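## Task

Scene 2: take the loose end of the green network patch cord and push it into the port beneath the white label, latch clip on top, until it clicks in. The cord must be at rest shortly after you end the scene.

## Robot and tools

Robot: two UR-type arms, left_arm and right_arm. Each has a two-finger parallel gripper that opens to 50 mm. Calibrated bases: left_arm at (+0.068, +0.447, +0.035) m, right_arm at (-0.018, -0.385, +0.035) m, both turned almost not at all about z. A camera stand is behind the arms.

Frames: all reported poses, velocities and targets use the scene frame. Its origin sits at table-top height halfway between the nominal bases. +x points out over the table, +z up, and left_arm is on the +y side. Arm names do not match image left and right. On the gripper, the fingers point along its own +z and close along its x. end_effector_position is the point between the pads; the fingertips reach 17.5 mm past it. A housing block sticks out about 10 cm toward the gripper's -y and turns with it.

execute_actions(actions, cameras): actions is a list of actions. Each action is a table of up to 15 rows, one row per 1/30 s step; a shorter table repeats its last row. Every row is one list of 18 numbers in [-1, 1] covering both arms: left dx, dy, dz, rx, ry, rz, gripper position, force_limit, speed, then the same nine for the right arm. The six pose numbers are offsets, not poses: they are measured along scene axes from that arm's Hand target at the start of the action. 1.0 equals 0.6 m or 180 degrees; rx, ry, rz form one rotation vector, turning about the Hand target's position. All rows in an action count from that same start, but each new action or call starts from the updated Hand target, so sending an offset again moves further. Six zeros re-request the current Hand target. The three gripper numbers are absolute settings: position +1 fully open, about -0.65 pads touching, -1 to grip (closes until stopped); force_limit -1/0/+1 gives about 20/102/185 N per pad; speed -1/0/+1 gives 20/85/150 mm/s. Both start at +1. To leave a gripper unchanged, resend its last three numbers (0 is a real command). Images come back only for an empty actions list or when cameras names them.

move(target, speed, blend, stop_force, zero, blocking, cameras): target is one 18-number row as above, or a list of up to 15 rows, each an offset from the same starting Hand targets (not from the previous row). speed is the path's top speed in m/s, 0.002 to 3.6, default 0.25 (turns up to twice that in rad/s), one value or one per target. blend, in metres, rounds corners in a list; 0 means halt at each point. stop_force (3 to 120 N, shared by both arms) ends an arm's path when its wrist sensor feels that much push against the motion; do not rely on it while the gripper turns, and omit it when pulling away from something you press on. zero (only with stop_force, default true) re-zeroes the sensor first. blocking=false returns after 0.5 s while the move continues; not allowed with stop_force. Paths are straight, do not avoid obstacles, and give each gripper the same finger numbers in a list. Keep paths away from an arm's own base.

wait(seconds 0 to 10) lets time pass with commands held. stop brakes a running move. zoom_image(camera, region [x0, y0, x1, y1] pixels, at most 504 by 504) enlarges part of the newest image. zero_wrist_force(arm) zeroes that arm's sensor. read_manual gives licence text. finished_scene(scene) ends scene 1 or 2 irreversibly; the goal must hold without the robot.

Cameras: cam_head_left, cam_head_right, cam_high, cam_low, cam_left_wrist, cam_right_wrist, all 672x504.

Results: per arm, end_effector_position (m), end_effector_quat_wxyz, velocities, Hand target (the last commanded pose after clipping; the next offsets count from it), joint positions and torques, Tool commands, wrist force and torque in the gripper's own axes plus the peak since last shown, motor temperatures. object_status: 0 moving, 1 blocked while opening, 2 blocked while closing (a grip), 3 reached the requested opening or pads met (usually nothing held). Opening in mm is about (250 - position_measured) x 0.202. A move adds a move: line such as done, off_target, moving, held or fault, plus limits=paced or limits=held. Joint velocities reading within noise means the arm is still. Grippers often settle short of the Hand target; command the gap again as an offset.

Limits and cautions: commanded orientation is clipped to within 32 degrees of the measured one each step. An outside force near 150 N (plus or minus 25) on an arm, or contact torque at a joint limit (139 N m for the big joints, 26 N m for the wrists), stops that arm for 10 s. Arms are stiff, so aiming even slightly beyond a firm contact can fault; insert the plug slowly with small stop_force. Avoid contact between the arms and never close a gripper on the other arm's fingers. Motors heat when holding, stretched out or pushing; 70 °C gives a MOTOR HOT line, 85 °C brakes the arm for 30 to 60 s. Do not drop the plug, release it while moving, strike fixed or heavy items, or let anything leave the table. Let the cord settle before finishing.

Each tool is called after "Request:" in YAML: its name, and indented under it one key for each argument.

## Session

Request:
execute_actions:
  actions: []

Request:
zoom_image:
  camera: "cam_head_left"
  region: [240, 110, 480, 290]

Request:
zoom_image:
  camera: "cam_head_right"
  region: [260, 110, 500, 290]

Scene clock: 0.00 s.
left_arm: end_effector_position=(+0.1377, +0.0458, +0.2313) position_measured=3 object_status=3 end_effector_quat_wxyz=(+0.071, +0.977, -0.049, +0.194) | right_arm: end_effector_position=(+0.4481, -0.0750, +0.2154) position_measured=3 object_status=3 end_effector_quat_wxyz=(-0.506, -0.470, +0.722, +0.049)
Joint positions: left_arm=[-2.032 -1.893 2.23 -1.886 -1.155 -0.359] | right_arm=[3.897 -2.474 -0.751 -2.54 1.786 -2.124]
Joint velocities: within noise
Joint torques (N m): no reading
Motor temperatures (°C): left_arm=[31 25 24 35 33 34] | right_arm=[28 29 26 32 30 34]
Wrist force (N): no reading
Wrist torque (N m): no reading
Wrist force, peak (N): no reading
Hand target: left_arm +0.1377, +0.0458, +0.2313; +0.071, +0.977, -0.049, +0.194 | right_arm +0.4481, -0.0750, +0.2154; -0.506, -0.470, +0.722, +0.049
Tool commands: left_gripper/position=+1.0 left_gripper/force_limit=+1.0 left_gripper/speed=+1.0 right_gripper/position=+1.0 right_gripper/force_limit=+1.0 right_gripper/speed=+1.0
camera_calibration:
cam_left_wrist: T_world_to_cam=[[0.924232, -0.0620926, 0.376748, -0.204704], [-0.239056, -0.863478, 0.444138, -0.013191], [0.297736, -0.50055, -0.812898, 0.302911], [0, 0, 0, 1]] pos_world=[0.0958528, 0.127521, 0.329216]
cam_right_wrist: T_world_to_cam=[[-0.046166, -0.71714, 0.695398, -0.172581], [-0.326049, 0.668833, 0.668098, 0.066909], [-0.944225, -0.195891, -0.2647, 0.592949], [0, 0, 0, 1]] pos_world=[0.573725, -0.0523628, 0.232265]

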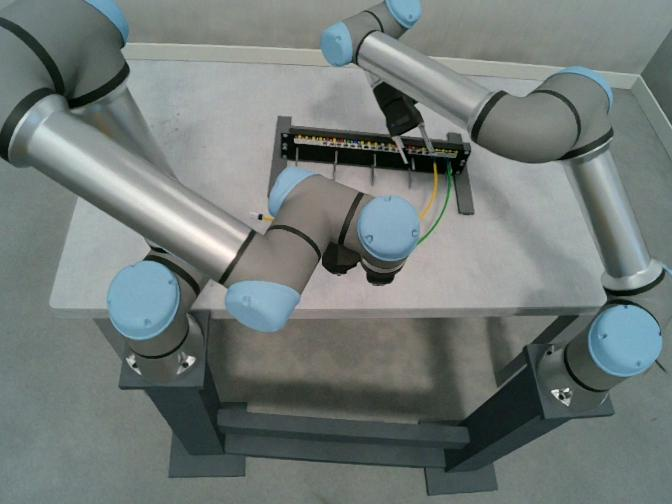

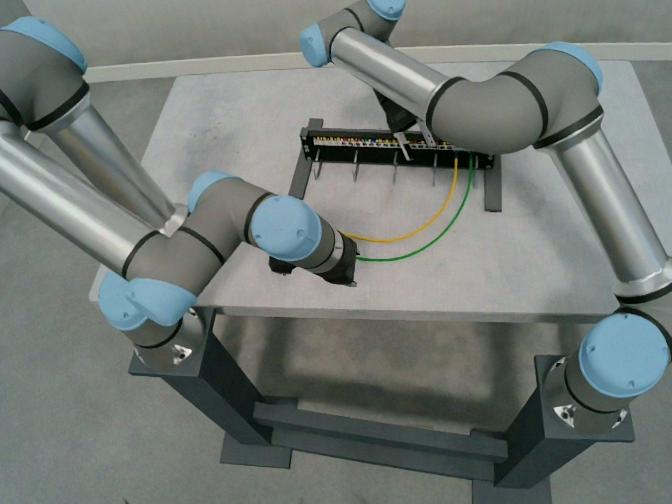

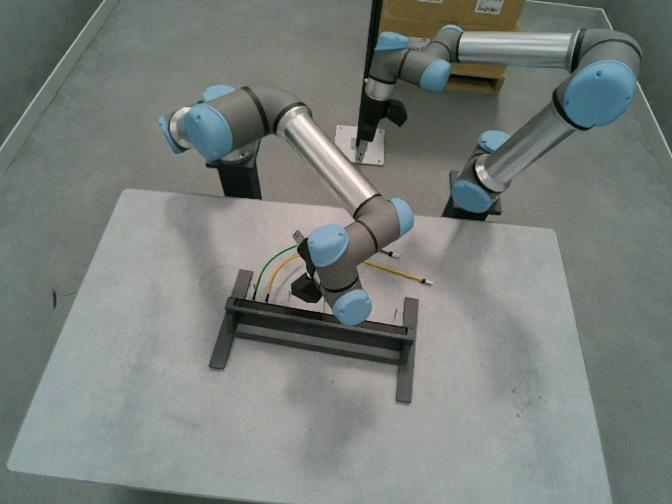

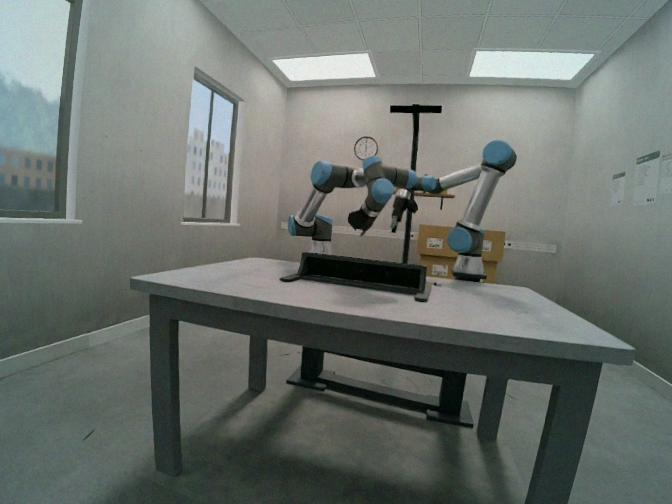

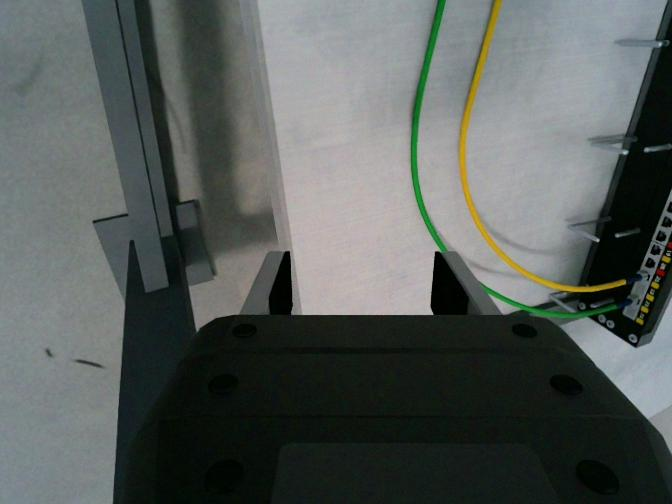

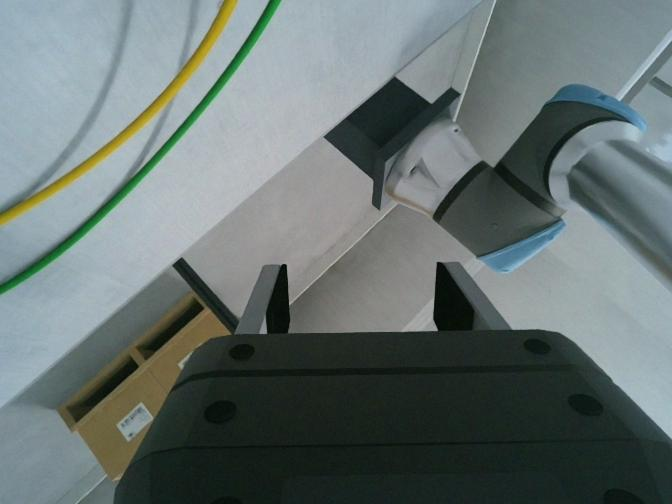

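Scaled by 2.100.

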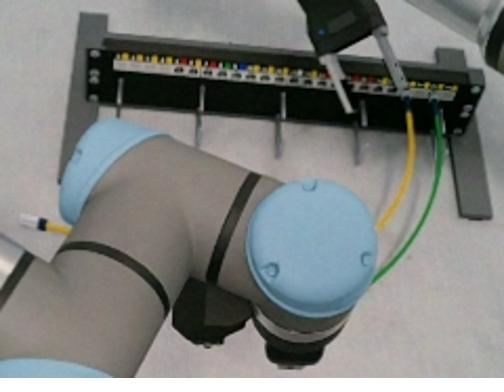

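Scaled by 2.100.

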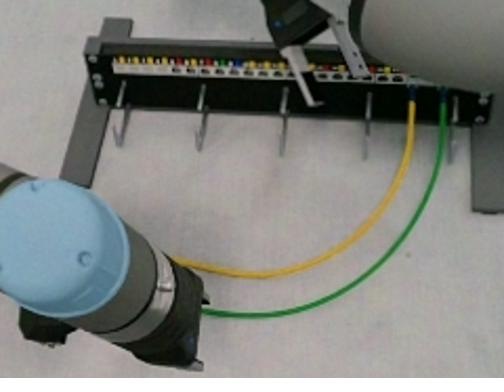

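Request:
zoom_image:
  camera: "cam_head_left"
  region: [285, 125, 405, 175]

Request:
zoom_image:
  camera: "cam_head_right"
  region: [310, 125, 430, 175]

Request:
zoom_image:
  camera: "cam_high"
  region: [220, 220, 450, 320]

Request:
zoom_image:
  camera: "cam_left_wrist"
  region: [560, 150, 672, 360]

Scaled by 4.200.

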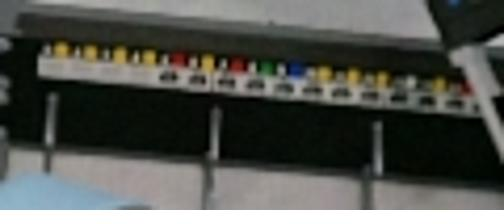

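Scaled by 4.200.

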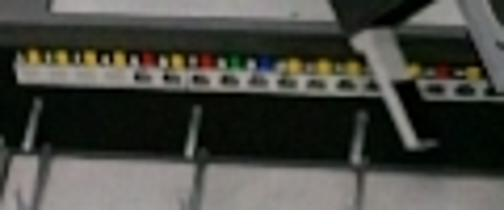

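Scaled by 2.191.

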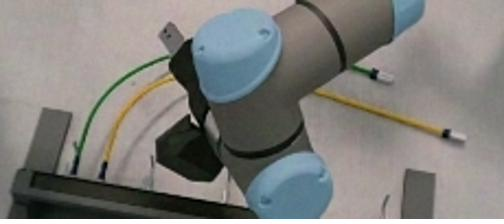

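Scaled by 2.400.

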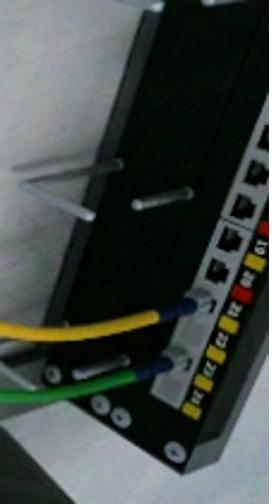

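Request:
move:
  target:
    - [0.187,0.057,0.1145,-0.0628,0.1352,0.5233,1,1,1,0.06,-0.06,0.06,0.093,-0.1005,-0.2658,1,1,1]
    - [0.3705,0.190,0.0645,0.188,-0.0689,-0.9478,1,1,1,0.12,-0.118,-0.05,0.186,-0.201,-0.5315,1,1,1]
  speed: 0.3
  blend: [0.03,0]
  cameras: ["all"]

Scene clock: 64.43 s.
left_arm: end_effector_position=(+0.3600, +0.1598, +0.2700) position_measured=3 object_status=3 end_effector_quat_wxyz=(+0.000, +0.000, +1.000, +0.000) | right_arm: end_effector_position=(+0.5201, -0.1458, +0.1854) position_measured=3 object_status=3 end_effector_quat_wxyz=(+0.051, +0.100, +0.888, +0.446)
Joint positions: left_arm=[-1.117 -1.799 2.01 -1.781 -1.571 -2.68] | right_arm=[3.518 -1.945 -2.113 -0.026 2.31 -0.748]
Joint torques (N m): left_arm=[12.61 -8.86 -17.89 -5.07 1.71 -1.85] | right_arm=[13.28 23.55 11.48 5.19 -1.64 2.26]
Wrist force (N): left_arm=[-1.0 -0.7 0.5] | right_arm=[1.6 0.8 0.1]
Wrist torque (N m): left_arm=[-0.24 0.37 0.15] | right_arm=[0.10 -0.35 -0.07]
Wrist force, peak (N): left_arm=[-1.3 -0.3 1.2] | right_arm=[1.9 1.3 0.0]
Hand target: left_arm +0.3600, +0.1598, +0.2700; +0.000, +0.000, +1.000, +0.000 | right_arm +0.5201, -0.1458, +0.1854; +0.051, +0.100, +0.888, +0.446
Off the commanded pose: left_arm 0.000 m, 0 deg | right_arm 0.000 m, 0 deg.
move: done
camera_calibration:
cam_left_wrist: T_world_to_cam=[[-0.999931, -0.00778636, -0.00883763, 0.370402], [-0.0104393, 0.933346, 0.358825, -0.225142], [0.00545463, 0.358893, -0.933363, 0.325708], [0, 0, 0, 1]] pos_world=[0.366249, 0.0961253, 0.388064]
cam_right_wrist: T_world_to_cam=[[-0.975079, 0.221321, 0.0154541, 0.54682], [0.0784449, 0.278772, 0.957148, -0.163084], [0.207529, 0.934507, -0.289186, 0.209552], [0, 0, 0, 1]] pos_world=[0.502497, -0.271387, 0.208245]

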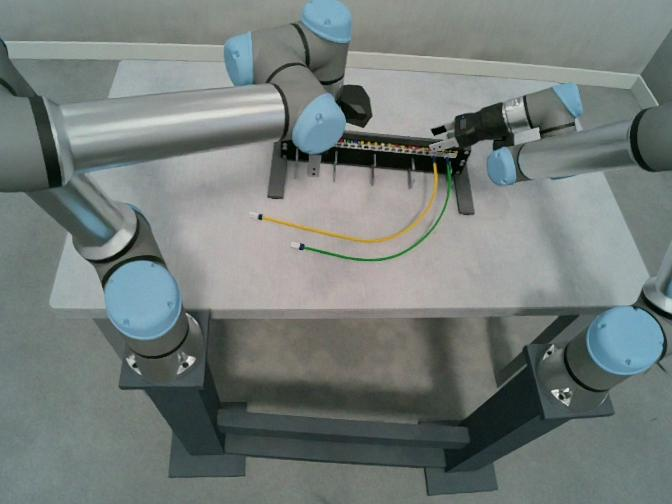

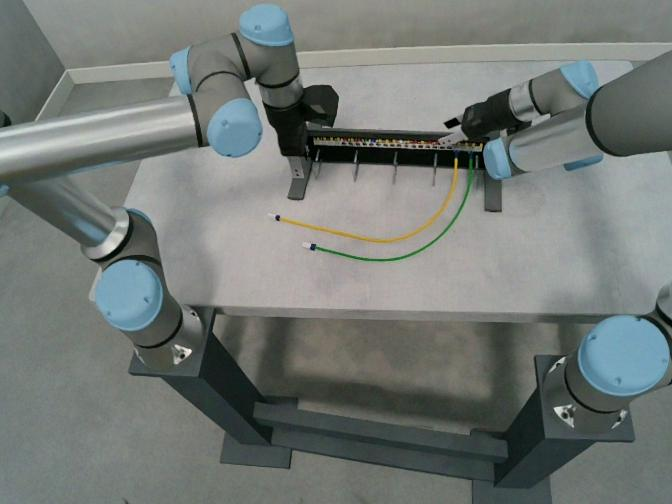

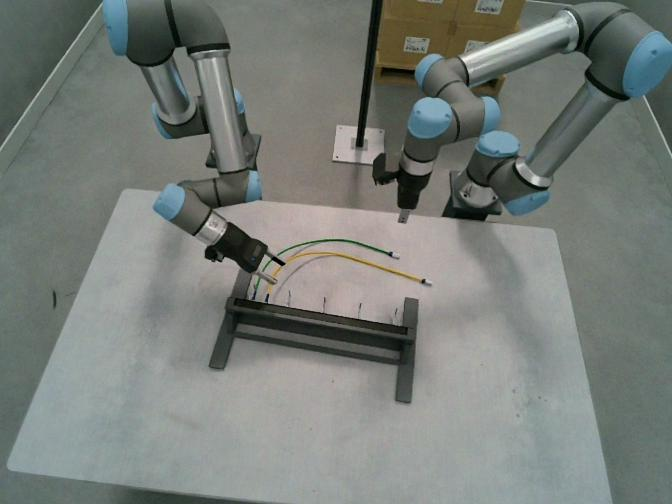

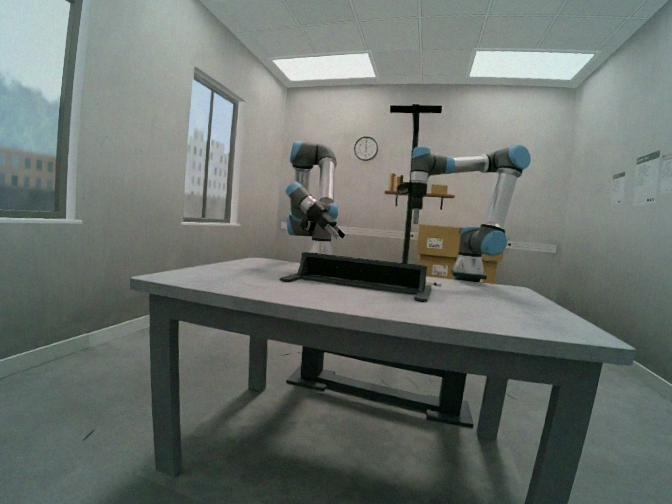

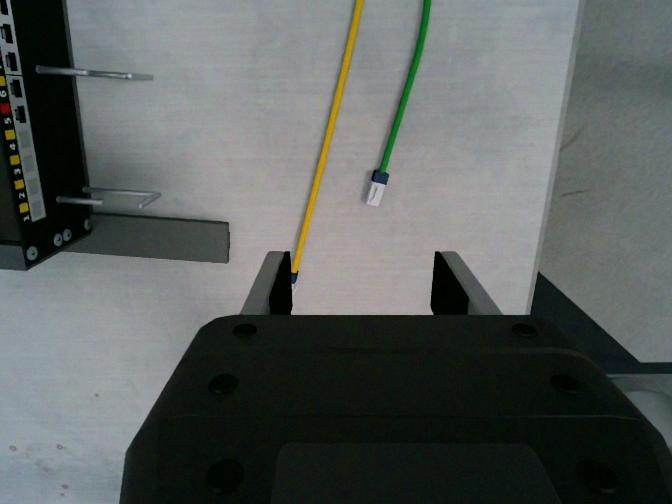

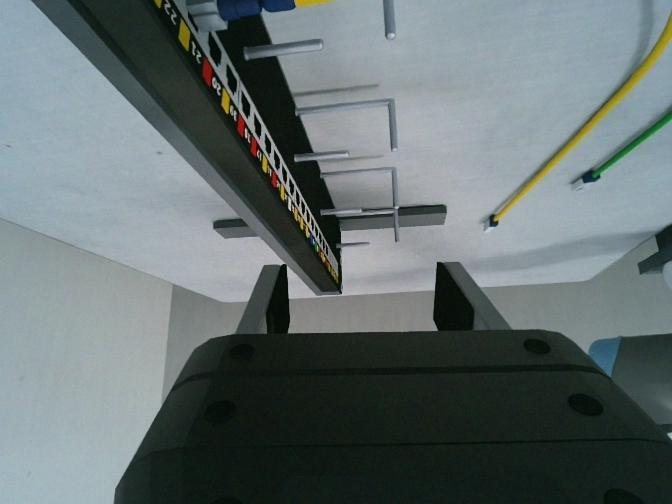

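Request:
zoom_image:
  camera: "cam_left_wrist"
  region: [355, 160, 400, 215]

Request:
zoom_image:
  camera: "cam_right_wrist"
  region: [220, 120, 360, 300]

Request:
zoom_image:
  camera: "cam_left_wrist"
  region: [0, 0, 170, 270]

Scaled by 9.164.

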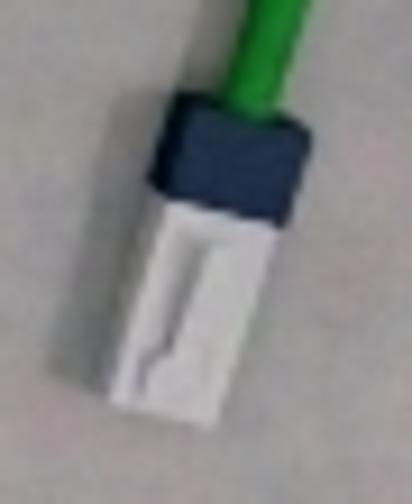

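Scaled by 2.800.

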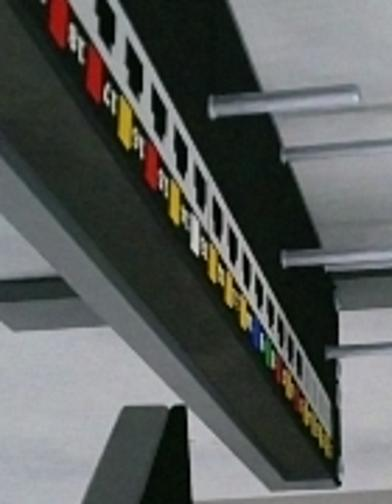

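Scaled by 1.867.

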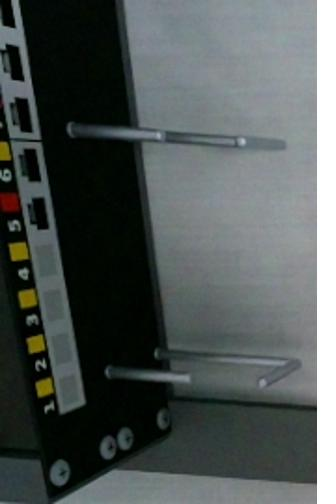

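Request:
move:
  target: [-0.067,0.0148,-0.3652,-0.009,-0.0831,-0.0679,0.01,0,0,0,0,0,0,0,0,1,1,1]
  speed: 0.2
  cameras: ["cam_left_wrist"]

Request:
zoom_image:
  camera: "cam_left_wrist"
  region: [300, 220, 420, 320]

Scene clock: 105.03 s.
left_arm: end_effector_position=(+0.3198, +0.1687, +0.0509) position_measured=151 object_status=3 end_effector_quat_wxyz=(+0.130, +0.106, +0.986, -0.014) | right_arm: end_effector_position=(+0.5201, -0.1458, +0.1854) position_measured=3 object_status=3 end_effector_quat_wxyz=(+0.051, +0.100, +0.888, +0.446)
Joint positions: left_arm=[-1.391 -1.607 2.612 -2.68 -1.33 -2.727] | right_arm=[3.518 -1.945 -2.113 -0.025 2.31 -0.748]
Joint torques (N m): left_arm=[-14.33 -7.31 -7.22 -5.44 2.48 1.26] | right_arm=[12.46 25.09 11.17 5.14 -1.45 2.43]
Wrist force (N): left_arm=[-1.1 -0.2 1.8] | right_arm=[1.8 1.1 0.3]
Wrist torque (N m): left_arm=[-0.14 0.51 0.07] | right_arm=[0.14 -0.39 -0.08]
Wrist force, peak (N): left_arm=[-0.7 -0.4 2.7] | right_arm=[2.0 1.0 0.0]
Hand target: left_arm +0.3198, +0.1686, +0.0508; +0.130, +0.106, +0.986, -0.014 | right_arm +0.5201, -0.1458, +0.1854; +0.051, +0.100, +0.888, +0.446
Off the commanded pose: left_arm 0.000 m, 0 deg | right_arm 0.000 m, 0 deg.
move: done
camera_calibration:
cam_left_wrist: T_world_to_cam=[[-0.943105, 0.197371, -0.267578, 0.288748], [0.0979305, 0.933948, 0.343732, -0.189276], [0.317746, 0.297971, -0.900139, 0.02699], [0, 0, 0, 1]] pos_world=[0.282279, 0.111741, 0.166617]
Images, in order (width x height): cam_left_wrist 672x504.

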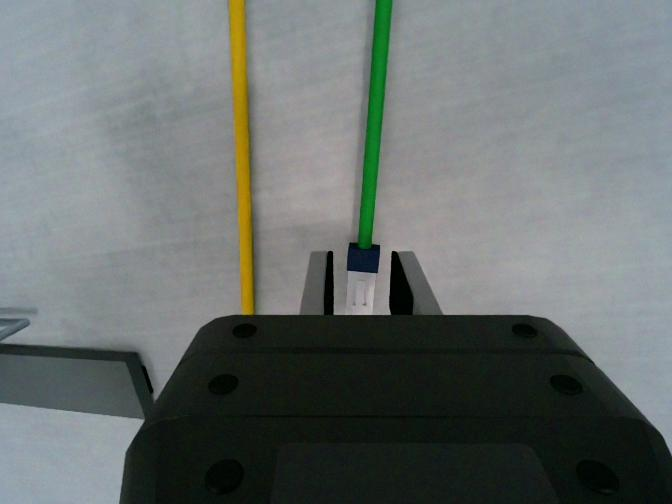

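Scaled by 4.200.

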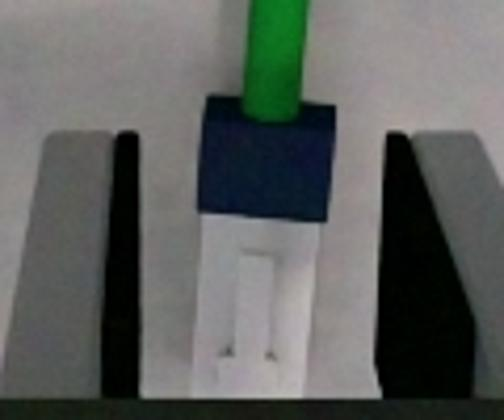

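Request:
move:
  target:
    - [0.0013,-0.0003,-0.0193,0,0,-0.0189,-0.141,0,-0.5,0,0,0,0,0,0,1,1,1]
    - [0.009,-0.002,-0.0483,0,0,-0.0189,-0.141,0,-0.5,0,0,0,0,0,0,1,1,1]
  speed: [0.05,0.02]
  stop_force: 5
  cameras: ["cam_left_wrist"]

Request:
zoom_image:
  camera: "cam_left_wrist"
  region: [310, 220, 410, 320]

Scene clock: 125.13 s.
left_arm: end_effector_position=(+0.3252, +0.1674, +0.0219) position_measured=173 object_status=3 end_effector_quat_wxyz=(+0.129, +0.135, +0.982, -0.018) | right_arm: end_effector_position=(+0.5201, -0.1458, +0.1854) position_measured=3 object_status=3 end_effector_quat_wxyz=(+0.051, +0.100, +0.888, +0.446)
Joint positions: left_arm=[-1.368 -1.472 2.637 -2.86 -1.34 -2.643] | right_arm=[3.518 -1.945 -2.113 -0.025 2.31 -0.748]
Joint torques (N m): left_arm=[13.96 -10.29 -4.43 -5.47 -1.42 1.34] | right_arm=[11.85 25.5 11.76 5.24 -1.53 2.42]
Wrist force (N): left_arm=[-0.6 -0.3 1.4] | right_arm=[1.6 1.0 0.2]
Wrist torque (N m): left_arm=[-0.12 0.44 0.02] | right_arm=[0.13 -0.35 -0.07]
Wrist force, peak (N): left_arm=[-1.2 0.0 2.1] | right_arm=[1.8 1.2 0.1]
Hand target: left_arm +0.3252, +0.1674, +0.0219; +0.129, +0.135, +0.982, -0.018 | right_arm +0.5201, -0.1458, +0.1854; +0.051, +0.100, +0.888, +0.446
Off the commanded pose: left_arm 0.000 m, 0 deg | right_arm 0.000 m, 0 deg.
move: done
camera_calibration:
cam_left_wrist: T_world_to_cam=[[-0.929704, 0.252972, -0.267685, 0.272709], [0.153161, 0.926523, 0.343652, -0.195333], [0.334951, 0.278496, -0.900138, -0.00278803], [0, 0, 0, 1]] pos_world=[0.28439, 0.112769, 0.137617]
Images, in order (width x height): cam_left_wrist 672x504.

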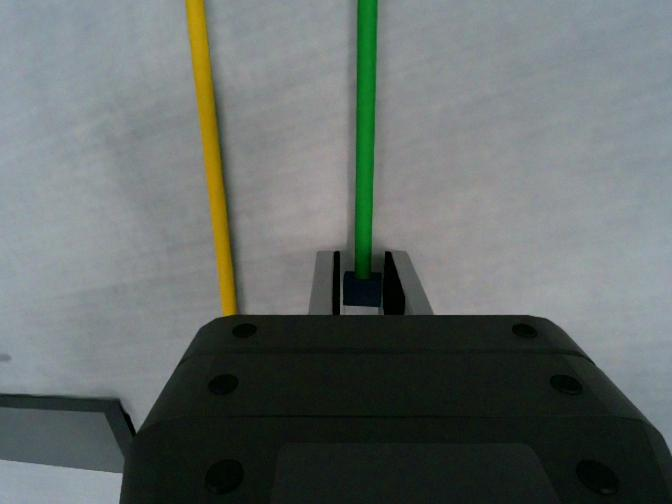

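Scaled by 5.040.

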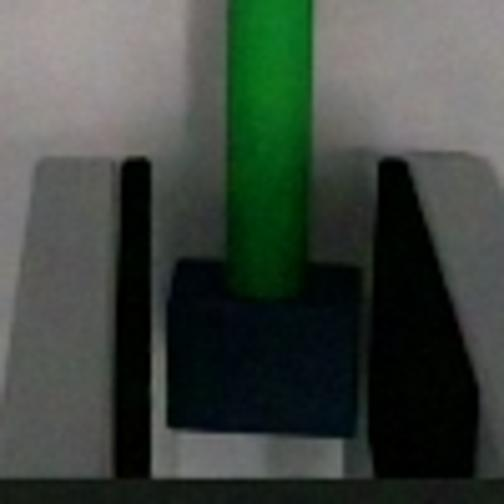

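Request:
move:
  target: [0.0030,-0.0006,-0.0113,0,0,0,-0.141,0,-0.5,0,0,0,0,0,0,1,1,1]
  speed: 0.007
  stop_force: 4
  cameras: ["cam_left_wrist"]

Request:
zoom_image:
  camera: "cam_left_wrist"
  region: [310, 220, 410, 320]

Scene clock: 134.53 s.
left_arm: end_effector_position=(+0.3254, +0.1674, +0.0209) position_measured=173 object_status=3 end_effector_quat_wxyz=(+0.129, +0.135, +0.982, -0.018) | right_arm: end_effector_position=(+0.5201, -0.1458, +0.1854) position_measured=3 object_status=3 end_effector_quat_wxyz=(+0.051, +0.100, +0.888, +0.446)
Joint positions: left_arm=[-1.367 -1.468 2.637 -2.865 -1.34 -2.642] | right_arm=[3.518 -1.945 -2.113 -0.025 2.31 -0.748]
Joint torques (N m): left_arm=[-13.88 -23.91 -15.1 -1.62 -0.05 -1.84] | right_arm=[13.11 24.99 13.1 5.19 -1.23 2.3]
Wrist force (N): left_arm=[-0.5 -0.3 1.6] | right_arm=[1.4 0.9 0.1]
Wrist torque (N m): left_arm=[-0.12 0.43 0.04] | right_arm=[0.11 -0.31 -0.07]
Wrist force, peak (N): left_arm=[-2.3 4.8 -23.9] | right_arm=[2.0 0.9 0.1]
Hand target: left_arm +0.3254, +0.1674, +0.0209; +0.129, +0.135, +0.982, -0.018 (not the last commanded pose) | right_arm +0.5201, -0.1458, +0.1854; +0.051, +0.100, +0.888, +0.446
Off the commanded pose: left_arm 0.006 m, 0 deg | right_arm 0.000 m, 0 deg.
move: contact (left_arm)
camera_calibration:
cam_left_wrist: T_world_to_cam=[[-0.929735, 0.252989, -0.26756, 0.272618], [0.153185, 0.926488, 0.343736, -0.195035], [0.334853, 0.278597, -0.900143, -0.00373802], [0, 0, 0, 1]] pos_world=[0.28459, 0.112769, 0.136617]
Images, in order (width x height): cam_left_wrist 672x504.

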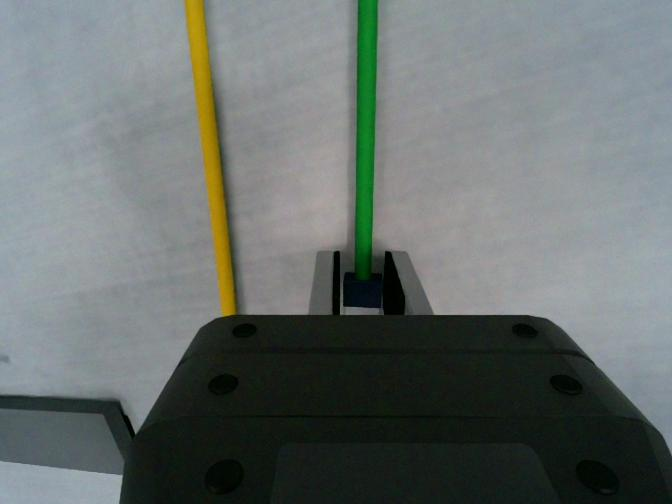

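Scaled by 5.040.

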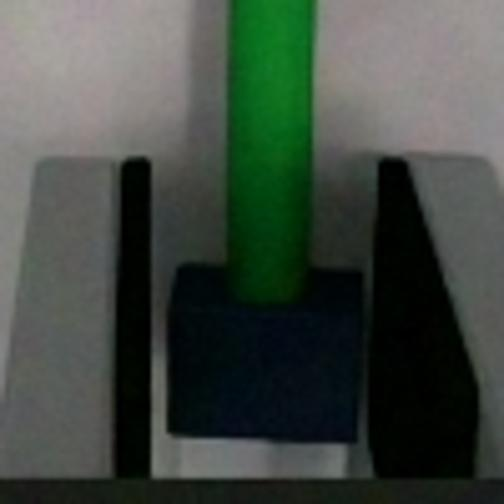

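Request:
move:
  target: [0,0,0,0,0,0,-1,-0.1,-1,0,0,0,0,0,0,1,1,1]
  speed: 0.02

Request:
move:
  target:
    - [0,0,0.02,0,0,0,-1,-0.1,-1,0,0,0,0,0,0,1,1,1]
    - [0,0,0.1,0,0,0,-1,-0.1,-1,0,0,0,0,0,0,1,1,1]
  speed: 0.12
  blend: [0.01,0]
  cameras: ["cam_left_wrist","cam_right_wrist"]

Request:
zoom_image:
  camera: "cam_left_wrist"
  region: [310, 220, 410, 320]

Request:
zoom_image:
  camera: "cam_right_wrist"
  region: [250, 160, 350, 300]

Scene clock: 147.17 s.
left_arm: end_effector_position=(+0.3254, +0.1674, +0.0209) position_measured=199 object_status=2 end_effector_quat_wxyz=(+0.129, +0.135, +0.982, -0.018) | right_arm: end_effector_position=(+0.5201, -0.1458, +0.1854) position_measured=3 object_status=3 end_effector_quat_wxyz=(+0.051, +0.100, +0.888, +0.446)
Joint positions: left_arm=[-1.367 -1.468 2.637 -2.865 -1.34 -2.642] | right_arm=[3.518 -1.945 -2.113 -0.025 2.31 -0.748]
Joint torques (N m): left_arm=[-13.13 -23.57 -16.16 -3.23 1.8 -1.77] | right_arm=[13.33 23.39 12.33 5.21 -1.61 2.55]
Wrist force (N): left_arm=[-0.7 -0.4 1.5] | right_arm=[1.6 0.9 0.0]
Wrist torque (N m): left_arm=[-0.15 0.47 0.03] | right_arm=[0.12 -0.35 -0.08]
Wrist force, peak (N): left_arm=[-0.8 -0.5 1.9] | right_arm=[2.0 0.8 0.1]
Hand target: left_arm +0.3254, +0.1674, +0.0209; +0.129, +0.135, +0.982, -0.018 | right_arm +0.5201, -0.1458, +0.1854; +0.051, +0.100, +0.888, +0.446
Off the commanded pose: left_arm 0.000 m, 0 deg | right_arm 0.000 m, 0 deg.
move: done

Scene clock: 148.43 s.
left_arm: end_effector_position=(+0.3254, +0.1674, +0.0808) position_measured=199 object_status=2 end_effector_quat_wxyz=(+0.129, +0.135, +0.982, -0.018) | right_arm: end_effector_position=(+0.5201, -0.1458, +0.1854) position_measured=3 object_status=3 end_effector_quat_wxyz=(+0.051, +0.100, +0.888, +0.446)
Joint positions: left_arm=[-1.367 -1.703 2.573 -2.565 -1.34 -2.642] | right_arm=[3.518 -1.945 -2.113 -0.025 2.31 -0.748]
Joint torques (N m): left_arm=[-13.74 -18.07 -24.25 -1.41 2.49 -1.94] | right_arm=[12.31 25.02 11.42 5.17 -1.44 2.21]
Wrist force (N): left_arm=[-0.5 -0.6 1.8] | right_arm=[1.6 0.8 0.0]
Wrist torque (N m): left_arm=[-0.23 0.40 0.20] | right_arm=[0.10 -0.36 -0.07]
Wrist force, peak (N): left_arm=[-0.4 -0.1 2.5] | right_arm=[1.9 1.0 0.3]
Hand target: left_arm +0.3254, +0.1674, +0.0809; +0.129, +0.135, +0.982, -0.018 | right_arm +0.5201, -0.1458, +0.1854; +0.051, +0.100, +0.888, +0.446
Off the commanded pose: left_arm 0.000 m, 0 deg | right_arm 0.000 m, 0 deg.
move: done; blend cut to 0.006 m at target 1
camera_calibration:
cam_left_wrist: T_world_to_cam=[[-0.929735, 0.252947, -0.267601, 0.288684], [0.153167, 0.926527, 0.343638, -0.215639], [0.334862, 0.278505, -0.900168, 0.0502835], [0, 0, 0, 1]] pos_world=[0.28459, 0.112769, 0.196617]
cam_right_wrist: T_world_to_cam=[[-0.975045, 0.22148, 0.0153248, 0.546777], [0.0783469, 0.278685, 0.957182, -0.162962], [0.207726, 0.934495, -0.289082, 0.209421], [0, 0, 0, 1]] pos_world=[0.502397, -0.271388, 0.208145]
Images, in order (width x height): cam_left_wrist 672x504, cam_right_wrist 672x504.

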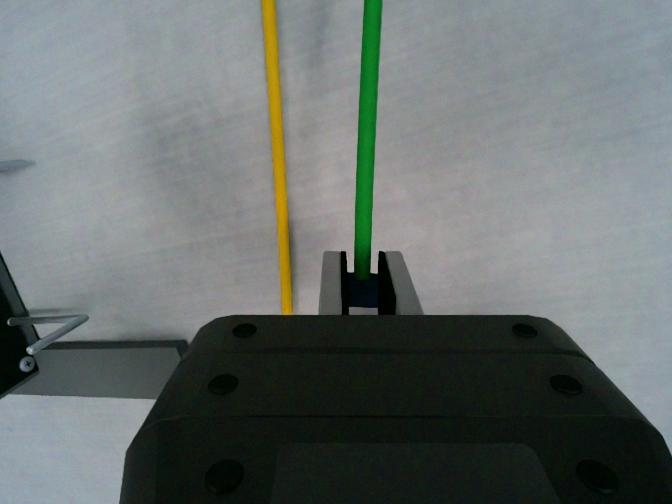

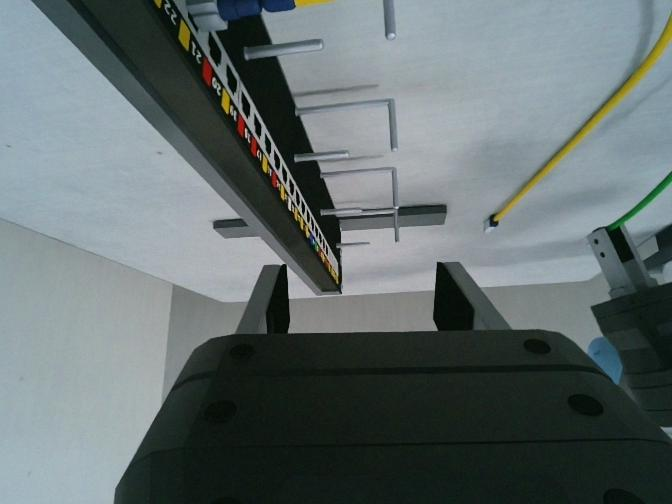

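Scaled by 5.040.

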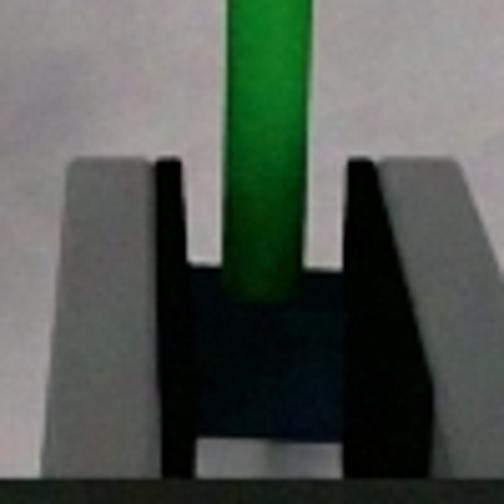

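Scaled by 3.600.

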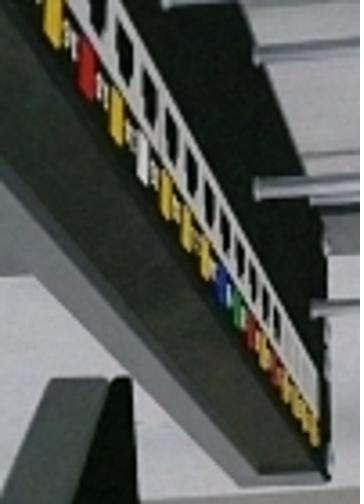

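Request:
move:
  target: [0.3077,-0.3023,0.0568,0.0742,0.0513,-0.4373,-1,-0.1,-1,0,0,0,0,0,0,1,1,1]
  speed: 0.25
  cameras: ["cam_left_wrist","cam_right_wrist","cam_head_left"]

Request:
zoom_image:
  camera: "cam_right_wrist"
  region: [240, 140, 380, 260]

Scene clock: 224.20 s.
left_arm: end_effector_position=(+0.5100, -0.0139, +0.1150) position_measured=199 object_status=2 end_effector_quat_wxyz=(+0.000, +0.736, +0.677, +0.000) | right_arm: end_effector_position=(+0.5201, -0.1458, +0.1854) position_measured=3 object_status=3 end_effector_quat_wxyz=(+0.051, +0.100, +0.888, +0.446)
Joint positions: left_arm=[-1.025 -1.11 1.656 -2.118 -1.57 -0.933] | right_arm=[3.518 -1.945 -2.113 -0.025 2.31 -0.748]
Joint torques (N m): left_arm=[13.43 -36.37 -28.72 -1.15 -2.1 1.26] | right_arm=[13.32 24.78 12.48 5.12 -1.79 2.17]
Wrist force (N): left_arm=[-0.9 -0.4 1.4] | right_arm=[1.8 1.2 0.2]
Wrist torque (N m): left_arm=[-0.19 0.36 -0.03] | right_arm=[0.16 -0.39 -0.08]
Wrist force, peak (N): left_arm=[-1.3 -0.2 1.9] | right_arm=[1.8 1.3 0.3]
Hand target: left_arm +0.5100, -0.0140, +0.1150; +0.000, +0.736, +0.677, +0.000 | right_arm +0.5201, -0.1458, +0.1854; +0.051, +0.100, +0.888, +0.446
Off the commanded pose: left_arm 0.000 m, 0 deg | right_arm 0.000 m, 0 deg.
move: done
camera_calibration:
cam_left_wrist: T_world_to_cam=[[0.0771277, 0.996975, -0.00961517, -0.0175209], [0.930803, -0.0685458, 0.359037, -0.49989], [0.357292, -0.0366415, -0.933274, 0.0575946], [0, 0, 0, 1]] pos_world=[0.446072, -0.0146872, 0.233062]
cam_right_wrist: T_world_to_cam=[[-0.975045, 0.22148, 0.0153248, 0.546777], [0.0783469, 0.278685, 0.957182, -0.162962], [0.207726, 0.934495, -0.289082, 0.209421], [0, 0, 0, 1]] pos_world=[0.502397, -0.271388, 0.208145]
Images, in order (width x height): cam_head_left 672x504, cam_left_wrist 672x504, cam_right_wrist 672x504.

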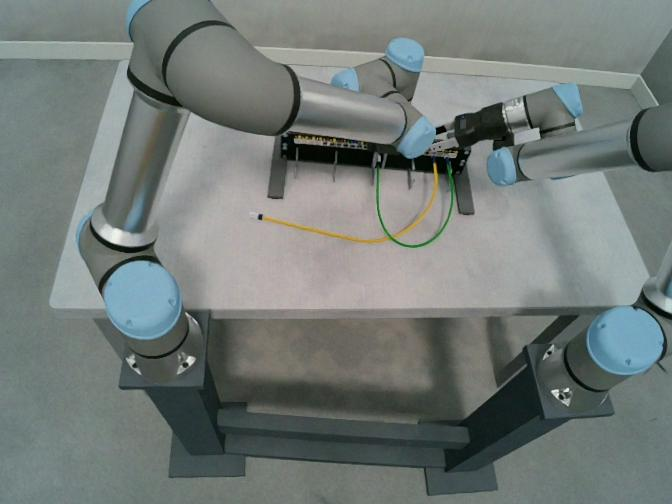

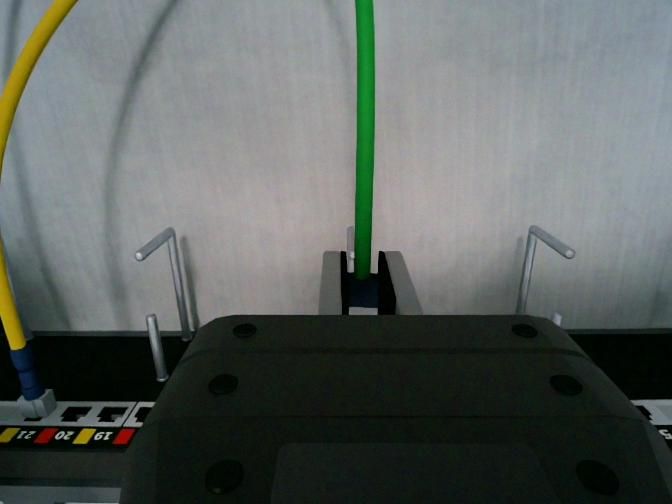

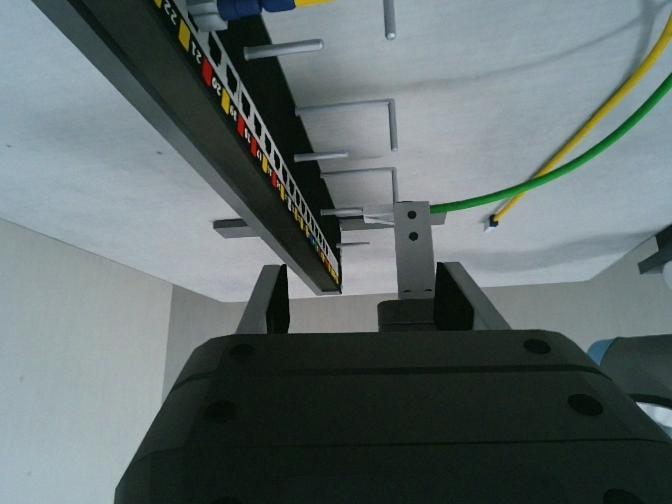

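Scaled by 3.600.

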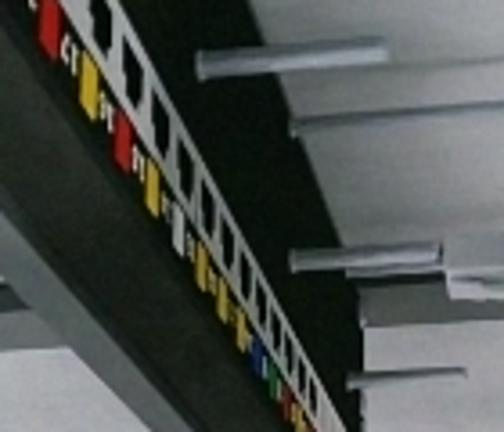

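Request:
zoom_image:
  camera: "cam_left_wrist"
  region: [20, 380, 150, 470]

Request:
zoom_image:
  camera: "cam_left_wrist"
  region: [592, 370, 672, 450]

Request:
zoom_image:
  camera: "cam_right_wrist"
  region: [330, 180, 400, 250]

Request:
zoom_image:
  camera: "cam_right_wrist"
  region: [260, 150, 320, 220]

Scaled by 3.877.

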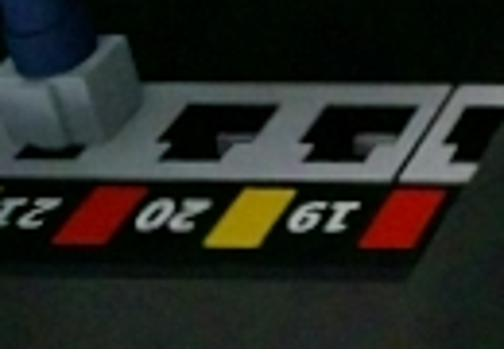

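Scaled by 6.300.

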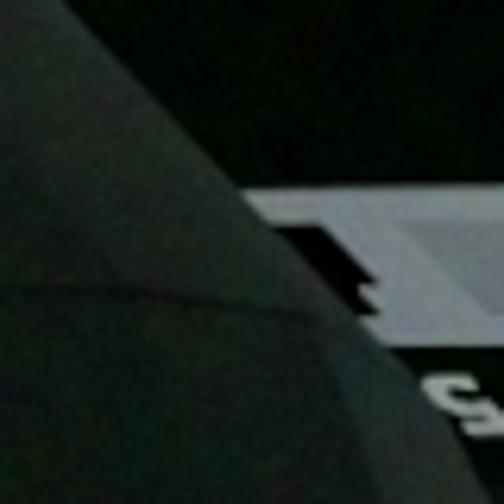

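Scaled by 7.200.

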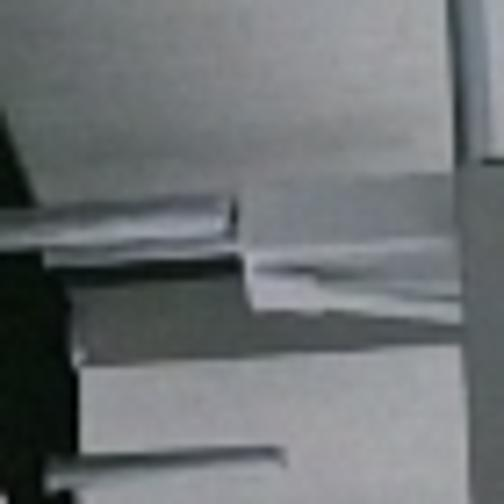

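Scaled by 7.200.

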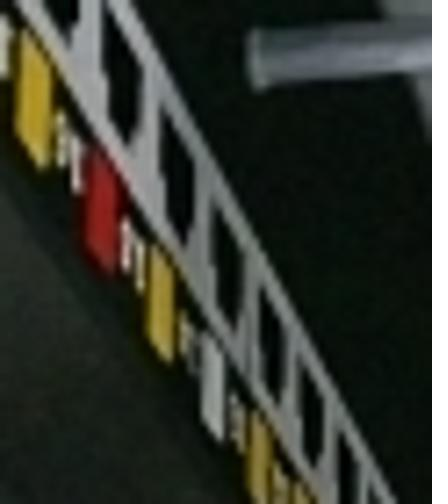

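Request:
move:
  target: [-0.0012,-0.0158,-0.0317,0,0,0.0044,-1,-0.1,-1,0,0,0,0,0,0,1,1,1]
  speed: 0.05
  cameras: ["cam_left_wrist","cam_right_wrist"]

Request:
zoom_image:
  camera: "cam_left_wrist"
  region: [40, 380, 160, 460]

Request:
zoom_image:
  camera: "cam_left_wrist"
  region: [612, 380, 672, 440]

Request:
zoom_image:
  camera: "cam_right_wrist"
  region: [270, 160, 390, 250]

Request:
zoom_image:
  camera: "cam_left_wrist"
  region: [310, 220, 410, 320]

Scene clock: 285.20 s.
left_arm: end_effector_position=(+0.5093, -0.0234, +0.0961) position_measured=199 object_status=2 end_effector_quat_wxyz=(+0.000, +0.732, +0.682, +0.000) | right_arm: end_effector_position=(+0.5201, -0.1458, +0.1854) position_measured=3 object_status=3 end_effector_quat_wxyz=(+0.051, +0.100, +0.888, +0.446)
Joint positions: left_arm=[-1.034 -1.073 1.654 -2.153 -1.57 -0.955] | right_arm=[3.518 -1.945 -2.113 -0.025 2.31 -0.748]
Joint torques (N m): left_arm=[-14.39 -38.74 -28.84 -4.8 -1.55 -1.97] | right_arm=[11.7 24.57 12.63 5.05 -1.62 2.33]
Wrist force (N): left_arm=[-0.8 -0.4 1.2] | right_arm=[1.6 1.0 0.3]
Wrist torque (N m): left_arm=[-0.19 0.35 0.15] | right_arm=[0.13 -0.36 -0.07]
Wrist force, peak (N): left_arm=[-1.1 -0.3 1.6] | right_arm=[1.9 1.0 0.1]
Hand target: left_arm +0.5093, -0.0235, +0.0960; +0.000, +0.732, +0.682, +0.000 | right_arm +0.5201, -0.1458, +0.1854; +0.051, +0.100, +0.888, +0.446
Off the commanded pose: left_arm 0.000 m, 0 deg | right_arm 0.000 m, 0 deg.
move: done
camera_calibration:
cam_left_wrist: T_world_to_cam=[[0.0636949, 0.997924, -0.00947067, -0.00137709], [0.931706, -0.0560627, 0.358859, -0.493226], [0.357584, -0.0316814, -0.933344, 0.0399391], [0, 0, 0, 1]] pos_world=[0.445348, -0.025012, 0.214263]
cam_right_wrist: T_world_to_cam=[[-0.975045, 0.22148, 0.0153248, 0.546777], [0.0783469, 0.278685, 0.957182, -0.162962], [0.207726, 0.934495, -0.289082, 0.209421], [0, 0, 0, 1]] pos_world=[0.502397, -0.271388, 0.208145]
Images, in order (width x height): cam_left_wrist 672x504, cam_right_wrist 672x504.

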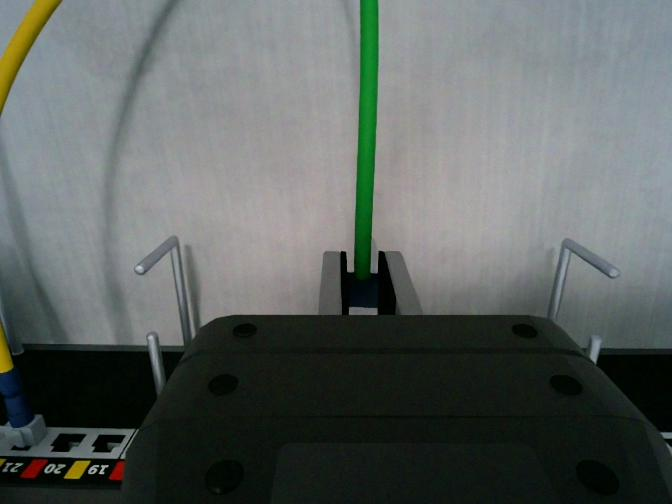

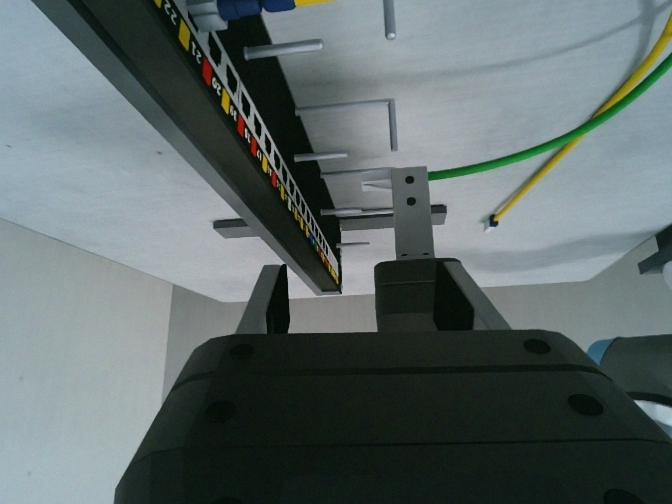

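Scaled by 4.200.

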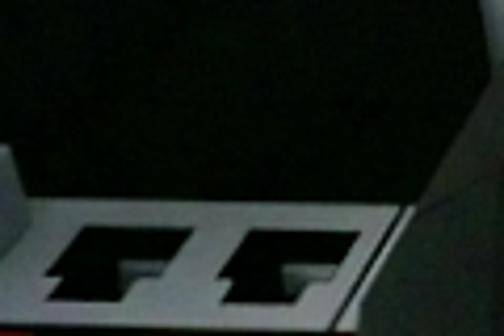

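Scaled by 8.400.

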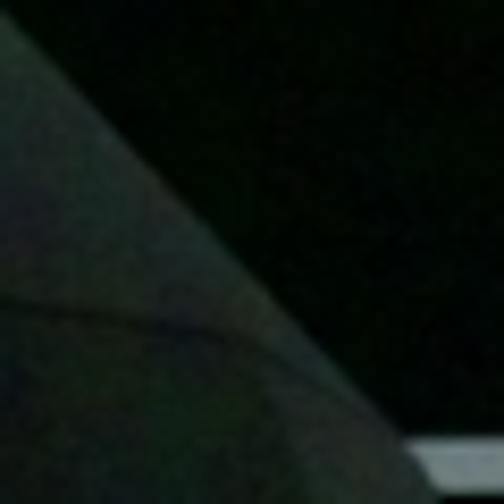

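Scaled by 4.200.

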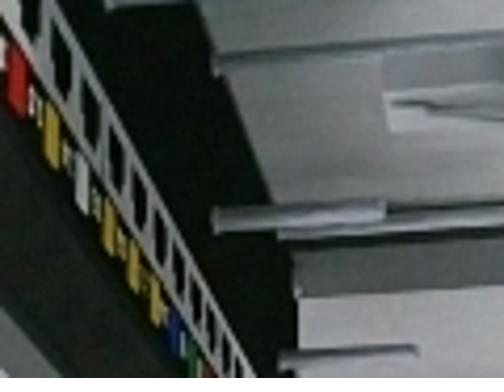

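Scaled by 5.040.

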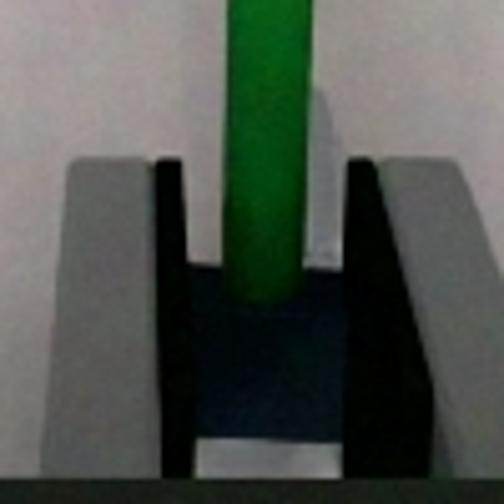

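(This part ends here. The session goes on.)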